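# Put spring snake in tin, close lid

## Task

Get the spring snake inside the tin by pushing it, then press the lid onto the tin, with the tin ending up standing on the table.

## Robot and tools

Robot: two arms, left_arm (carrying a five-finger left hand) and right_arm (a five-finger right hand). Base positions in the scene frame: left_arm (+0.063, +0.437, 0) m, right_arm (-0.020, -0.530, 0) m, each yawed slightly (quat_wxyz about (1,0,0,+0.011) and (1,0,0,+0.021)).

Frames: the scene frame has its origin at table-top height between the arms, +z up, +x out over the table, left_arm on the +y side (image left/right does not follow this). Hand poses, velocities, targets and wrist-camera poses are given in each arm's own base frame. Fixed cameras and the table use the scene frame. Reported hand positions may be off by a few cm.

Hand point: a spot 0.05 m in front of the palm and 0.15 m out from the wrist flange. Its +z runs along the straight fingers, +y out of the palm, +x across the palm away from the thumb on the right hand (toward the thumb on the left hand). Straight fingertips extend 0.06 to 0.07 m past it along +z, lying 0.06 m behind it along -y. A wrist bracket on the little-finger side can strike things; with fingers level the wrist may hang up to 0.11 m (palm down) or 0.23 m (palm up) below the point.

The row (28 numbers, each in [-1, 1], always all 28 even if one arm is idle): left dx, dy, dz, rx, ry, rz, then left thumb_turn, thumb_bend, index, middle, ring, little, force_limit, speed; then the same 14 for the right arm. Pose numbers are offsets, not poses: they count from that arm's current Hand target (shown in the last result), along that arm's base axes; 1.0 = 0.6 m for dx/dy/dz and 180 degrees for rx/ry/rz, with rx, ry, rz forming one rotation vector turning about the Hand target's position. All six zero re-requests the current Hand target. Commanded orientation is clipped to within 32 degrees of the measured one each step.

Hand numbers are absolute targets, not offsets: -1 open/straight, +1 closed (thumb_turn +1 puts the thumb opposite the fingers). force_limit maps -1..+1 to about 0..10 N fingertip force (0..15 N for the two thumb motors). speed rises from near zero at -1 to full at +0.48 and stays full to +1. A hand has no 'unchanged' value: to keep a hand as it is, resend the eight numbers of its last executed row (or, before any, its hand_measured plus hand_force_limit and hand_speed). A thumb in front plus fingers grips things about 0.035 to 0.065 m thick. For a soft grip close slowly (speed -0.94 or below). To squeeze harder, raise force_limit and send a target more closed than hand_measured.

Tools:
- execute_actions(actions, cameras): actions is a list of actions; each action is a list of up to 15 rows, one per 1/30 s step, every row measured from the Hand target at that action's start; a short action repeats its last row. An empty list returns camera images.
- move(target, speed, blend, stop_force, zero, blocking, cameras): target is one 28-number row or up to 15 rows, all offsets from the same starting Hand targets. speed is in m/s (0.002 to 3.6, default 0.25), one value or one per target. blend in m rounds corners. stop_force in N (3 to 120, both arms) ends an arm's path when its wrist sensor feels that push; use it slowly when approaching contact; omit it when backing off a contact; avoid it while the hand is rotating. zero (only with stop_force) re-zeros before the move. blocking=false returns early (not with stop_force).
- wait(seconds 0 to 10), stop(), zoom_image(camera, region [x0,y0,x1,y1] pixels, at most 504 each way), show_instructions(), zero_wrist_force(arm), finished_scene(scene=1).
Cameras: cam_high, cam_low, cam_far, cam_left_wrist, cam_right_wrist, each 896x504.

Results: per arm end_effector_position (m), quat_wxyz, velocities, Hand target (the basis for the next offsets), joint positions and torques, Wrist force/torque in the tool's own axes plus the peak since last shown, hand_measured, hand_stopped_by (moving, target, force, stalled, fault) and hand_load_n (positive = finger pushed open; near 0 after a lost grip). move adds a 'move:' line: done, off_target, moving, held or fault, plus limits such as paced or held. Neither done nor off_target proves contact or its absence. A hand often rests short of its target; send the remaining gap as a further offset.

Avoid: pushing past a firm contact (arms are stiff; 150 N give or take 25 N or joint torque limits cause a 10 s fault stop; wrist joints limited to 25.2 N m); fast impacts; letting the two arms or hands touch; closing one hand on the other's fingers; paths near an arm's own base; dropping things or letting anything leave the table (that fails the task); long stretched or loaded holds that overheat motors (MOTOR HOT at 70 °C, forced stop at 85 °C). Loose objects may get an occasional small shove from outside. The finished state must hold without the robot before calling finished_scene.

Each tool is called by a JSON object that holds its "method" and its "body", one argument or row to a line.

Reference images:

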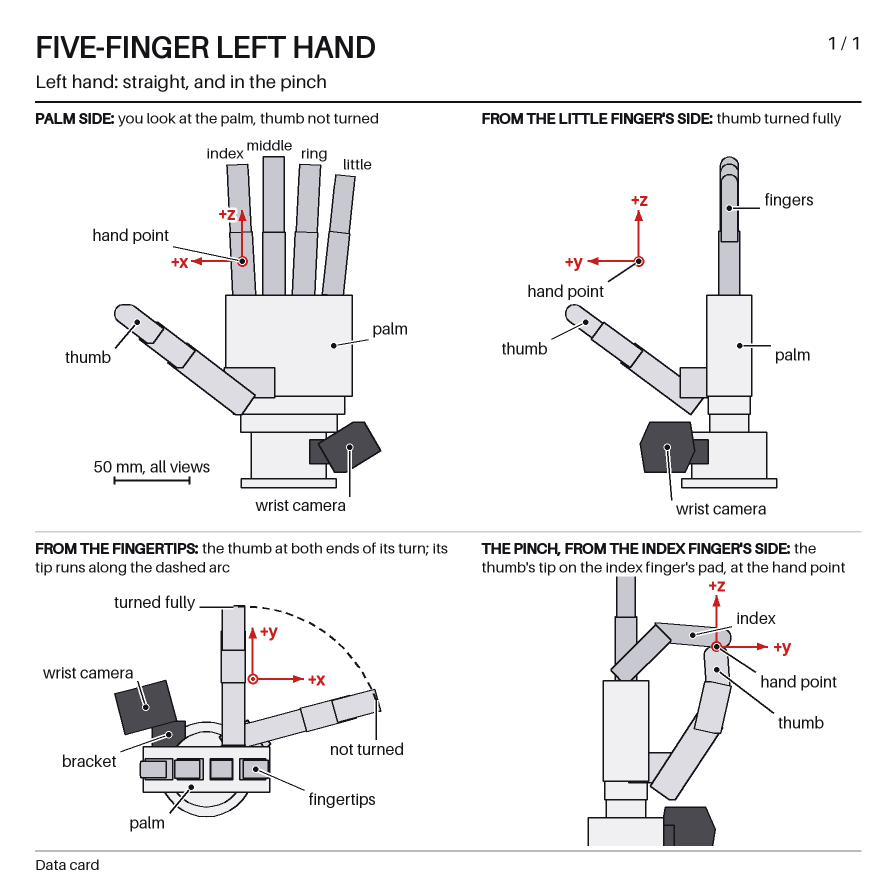

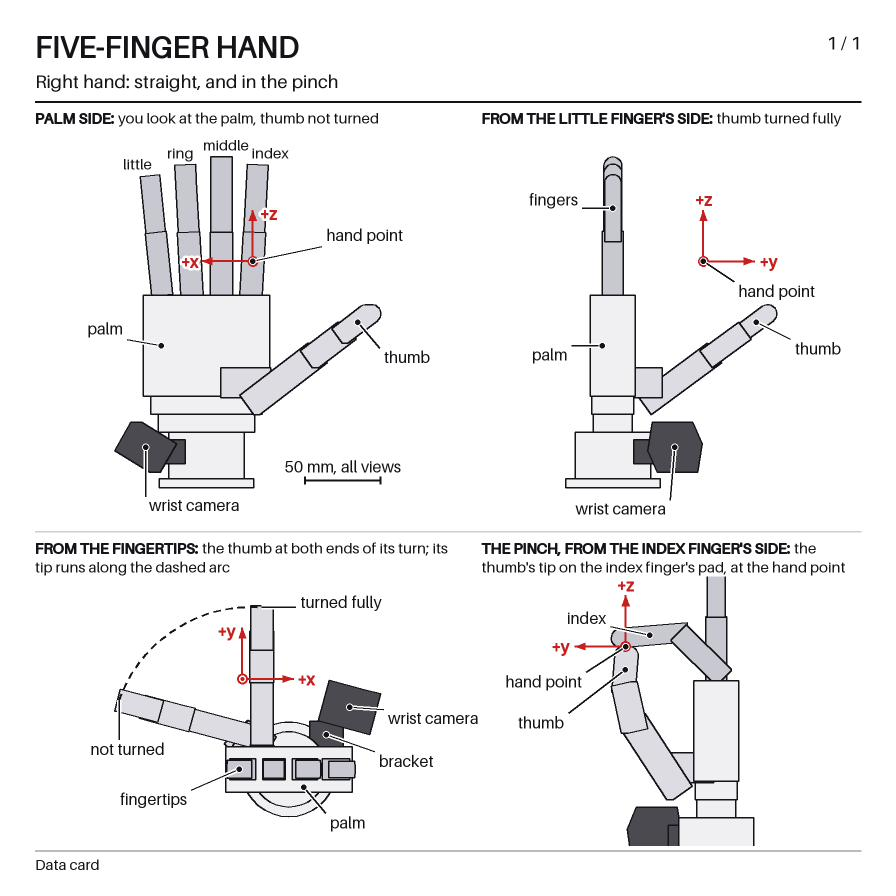

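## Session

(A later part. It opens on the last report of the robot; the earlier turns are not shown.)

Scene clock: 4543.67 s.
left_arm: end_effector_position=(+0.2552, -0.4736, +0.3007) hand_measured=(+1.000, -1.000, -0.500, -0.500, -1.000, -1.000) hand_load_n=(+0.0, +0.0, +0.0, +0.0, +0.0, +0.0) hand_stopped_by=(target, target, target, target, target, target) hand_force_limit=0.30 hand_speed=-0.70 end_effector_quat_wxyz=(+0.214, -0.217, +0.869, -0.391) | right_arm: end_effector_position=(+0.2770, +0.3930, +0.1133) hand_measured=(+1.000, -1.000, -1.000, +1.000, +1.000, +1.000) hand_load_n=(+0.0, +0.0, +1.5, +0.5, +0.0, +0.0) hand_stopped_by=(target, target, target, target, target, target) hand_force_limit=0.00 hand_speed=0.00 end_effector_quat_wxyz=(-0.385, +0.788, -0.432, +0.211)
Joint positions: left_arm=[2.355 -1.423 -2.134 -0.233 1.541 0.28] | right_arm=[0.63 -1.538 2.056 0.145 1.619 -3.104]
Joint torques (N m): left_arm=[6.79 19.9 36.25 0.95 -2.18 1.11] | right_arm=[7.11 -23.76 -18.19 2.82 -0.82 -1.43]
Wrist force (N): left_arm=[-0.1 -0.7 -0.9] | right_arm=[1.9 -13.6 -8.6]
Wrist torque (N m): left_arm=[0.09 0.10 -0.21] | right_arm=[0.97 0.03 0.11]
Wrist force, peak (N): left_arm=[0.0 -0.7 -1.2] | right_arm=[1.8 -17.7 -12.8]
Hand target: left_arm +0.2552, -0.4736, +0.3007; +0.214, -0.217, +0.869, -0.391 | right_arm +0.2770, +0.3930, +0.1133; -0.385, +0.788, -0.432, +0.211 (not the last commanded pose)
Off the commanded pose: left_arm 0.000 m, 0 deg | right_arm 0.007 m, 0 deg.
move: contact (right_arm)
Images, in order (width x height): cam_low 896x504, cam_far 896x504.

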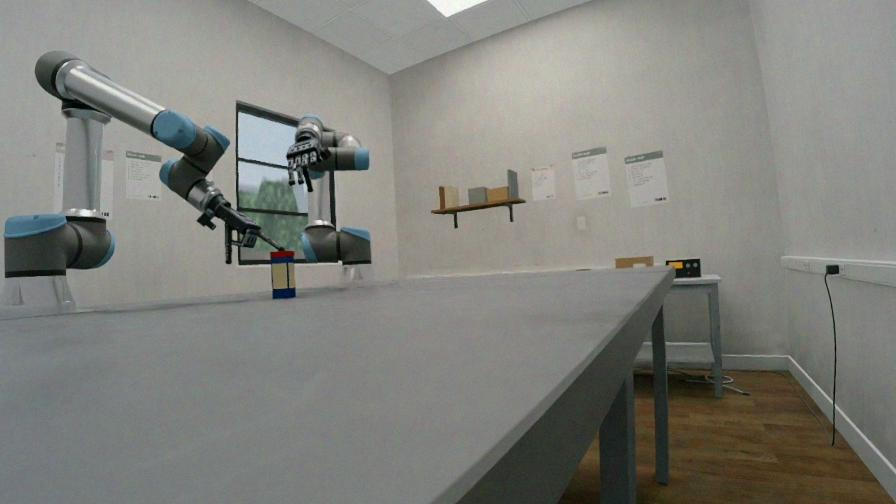

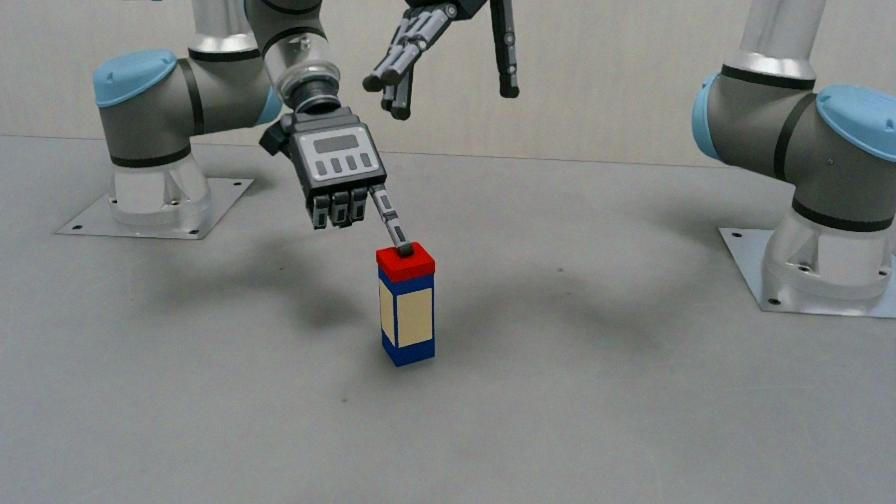

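{"method": "move", "body": {
  "target": [
    [0,0,0,0,0,0,1,-1,-0.5,-0.5,-1,-1,0.3,-0.7,0,0,0.008,0,0,0,1,-1,-1,1,1,1,0,0],
    [0,0,0,0,0,0,1,-1,-0.5,-0.5,-1,-1,0.3,-0.7,-0.10,-0.07,0.08,0,0,0,1,-1,-1,1,1,1,0,0]
  ],
  "speed": [0.01,0.08],
  "blend": [0.001,0],
  "cameras": ["cam_far","cam_low","cam_high"]
}}

{"method": "zoom_image", "body": {
  "camera": "cam_far",
  "region": [350, 210, 460, 380]
}}

{"method": "zoom_image", "body": {
  "camera": "cam_low",
  "region": [262, 235, 302, 275]
}}

Scene clock: 4551.47 s.
left_arm: end_effector_position=(+0.2552, -0.4736, +0.3007) hand_measured=(+1.000, -1.000, -0.500, -0.500, -1.000, -1.000) hand_load_n=(+0.0, +0.0, +0.0, +0.0, +0.0, +0.0) hand_stopped_by=(target, target, target, target, target, target) hand_force_limit=0.30 hand_speed=-0.70 end_effector_quat_wxyz=(+0.214, -0.217, +0.869, -0.391) | right_arm: end_effector_position=(+0.2170, +0.3511, +0.1613) hand_measured=(+1.000, -1.000, -1.000, +1.000, +1.000, +1.000) hand_load_n=(+0.0, +0.0, +0.0, +0.0, +0.0, +0.5) hand_stopped_by=(target, target, target, target, target, target) hand_force_limit=0.00 hand_speed=0.00 end_effector_quat_wxyz=(-0.385, +0.788, -0.432, +0.211)
Joint positions: left_arm=[2.355 -1.423 -2.134 -0.233 1.541 0.28] | right_arm=[0.637 -1.771 2.131 0.304 1.624 -3.1]
Joint torques (N m): left_arm=[6.12 19.82 36.36 0.95 -2.27 1.04] | right_arm=[-4.69 -22 -11.18 1.52 -1.01 0.37]
Wrist force (N): left_arm=[-0.1 -0.6 -0.8] | right_arm=[1.0 -1.1 2.6]
Wrist torque (N m): left_arm=[0.11 0.11 -0.22] | right_arm=[0.10 0.02 0.01]
Wrist force, peak (N): left_arm=[-0.2 -0.6 -1.3] | right_arm=[1.7 -14.2 -9.3]
Hand target: left_arm +0.2552, -0.4736, +0.3007; +0.214, -0.217, +0.869, -0.391 | right_arm +0.2170, +0.3510, +0.1613; -0.385, +0.788, -0.432, +0.211
Off the commanded pose: left_arm 0.000 m, 0 deg | right_arm 0.000 m, 0 deg.
move: done
Images, in order (width x height): cam_high 896x504, cam_low 896x504, cam_far 896x504.

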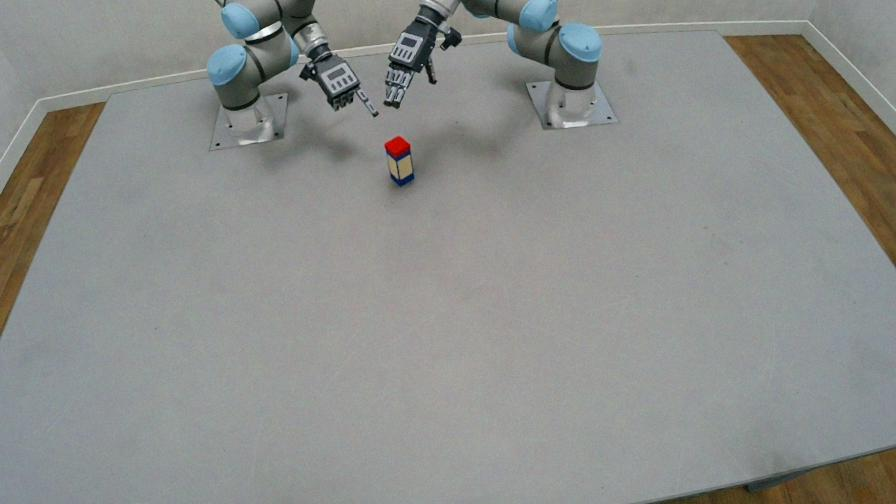

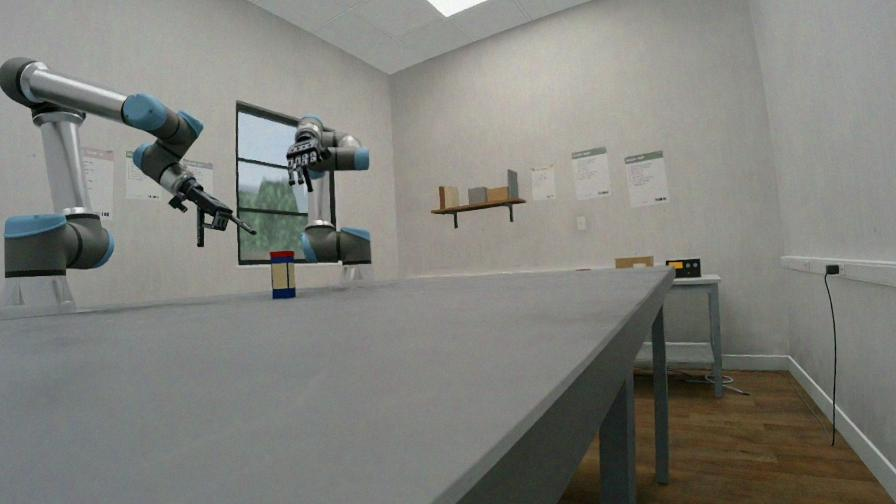

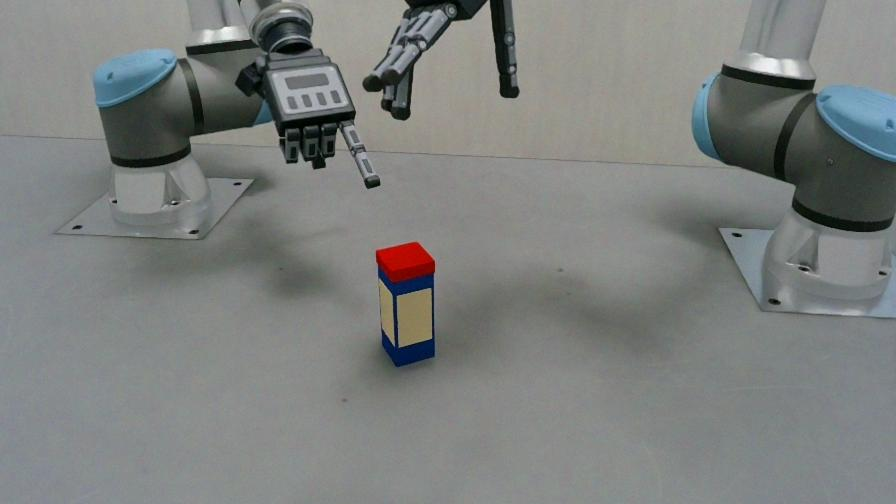

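Scaled by 2.965 from the camera's 896x504 image, which has a finer 1280x720 frame.

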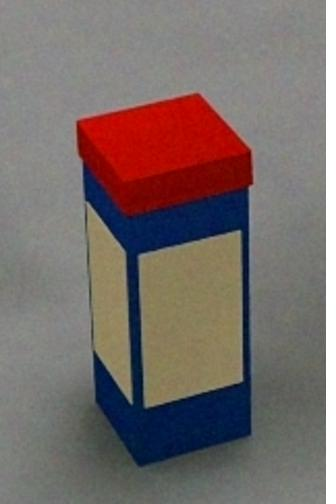

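Scaled by 12.600 from the camera's 896x504 image, which has a finer 1280x720 frame.

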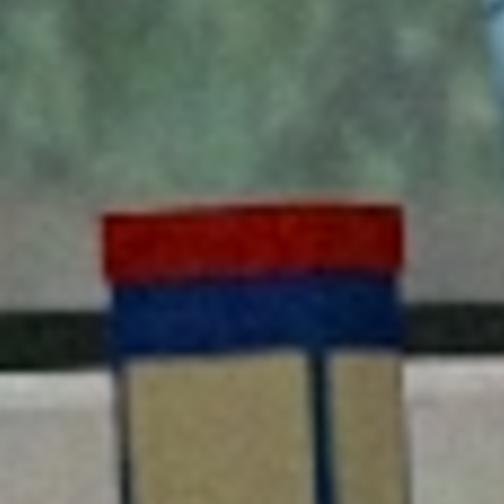

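{"method": "wait", "body": {
  "seconds": 0.5,
  "cameras": ["cam_far"]
}}

{"method": "zoom_image", "body": {
  "camera": "cam_far",
  "region": [350, 210, 460, 380]
}}

Scene clock: 4560.70 s.
left_arm: end_effector_position=(+0.2552, -0.4736, +0.3007) hand_measured=(+1.000, -1.000, -0.500, -0.500, -1.000, -1.000) hand_load_n=(+0.0, +0.0, +0.0, +0.0, +0.0, +0.0) hand_stopped_by=(target, target, target, target, target, target) hand_force_limit=0.30 hand_speed=-0.70 end_effector_quat_wxyz=(+0.214, -0.217, +0.869, -0.391) | right_arm: end_effector_position=(+0.2170, +0.3510, +0.1613) hand_measured=(+1.000, -1.000, -1.000, +1.000, +1.000, +1.000) hand_load_n=(+0.0, +0.0, +0.0, +0.0, +0.0, +0.0) hand_stopped_by=(target, target, target, target, target, target) hand_force_limit=0.00 hand_speed=0.00 end_effector_quat_wxyz=(-0.385, +0.788, -0.432, +0.211)
Joint positions: left_arm=[2.355 -1.423 -2.134 -0.233 1.541 0.28] | right_arm=[0.637 -1.772 2.131 0.304 1.624 -3.1]
Joint torques (N m): left_arm=[7.07 20.14 36.44 1.15 -2.22 0.82] | right_arm=[-8.84 -23.35 -10.73 1.52 -1.04 -1.42]
Wrist force (N): left_arm=[0.0 -0.6 -1.2] | right_arm=[1.0 -1.2 2.7]
Wrist torque (N m): left_arm=[0.12 0.08 -0.21] | right_arm=[0.07 0.03 0.01]
Wrist force, peak (N): left_arm=[-0.1 -0.7 -1.3] | right_arm=[0.9 -1.2 3.0]
Hand target: left_arm +0.2552, -0.4736, +0.3007; +0.214, -0.217, +0.869, -0.391 | right_arm +0.2170, +0.3510, +0.1613; -0.385, +0.788, -0.432, +0.211
Off the commanded pose: left_arm 0.000 m, 0 deg | right_arm 0.000 m, 0 deg.
wait: 0.50 s; at rest from the start
Images, in order (width x height): cam_far 896x504.

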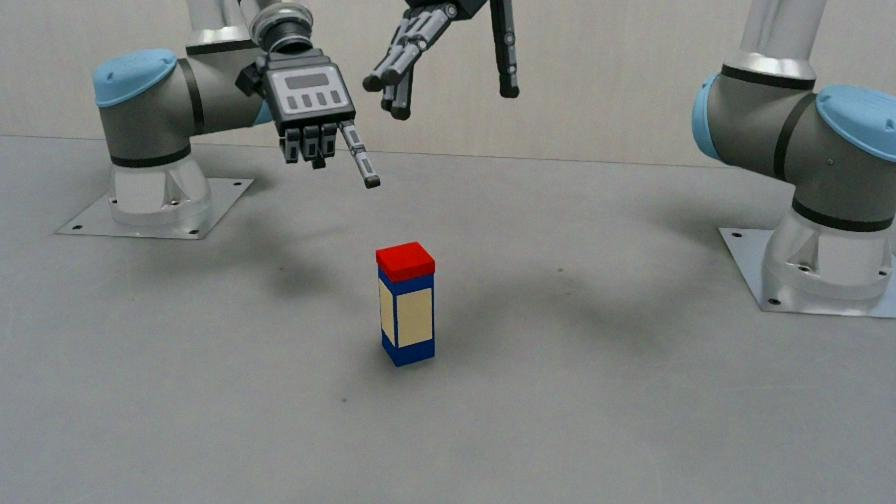

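Scaled by 2.965 from the camera's 896x504 image, which has a finer 1280x720 frame.

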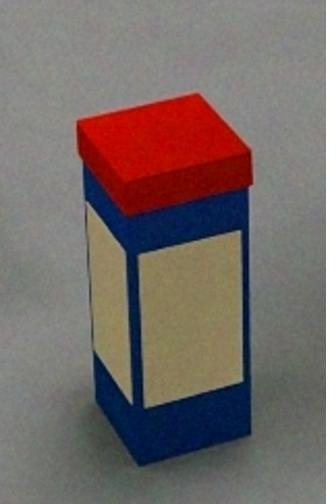

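{"method": "finished_scene", "body": {
  "scene": 1
}}

The scene is finished: the task was done.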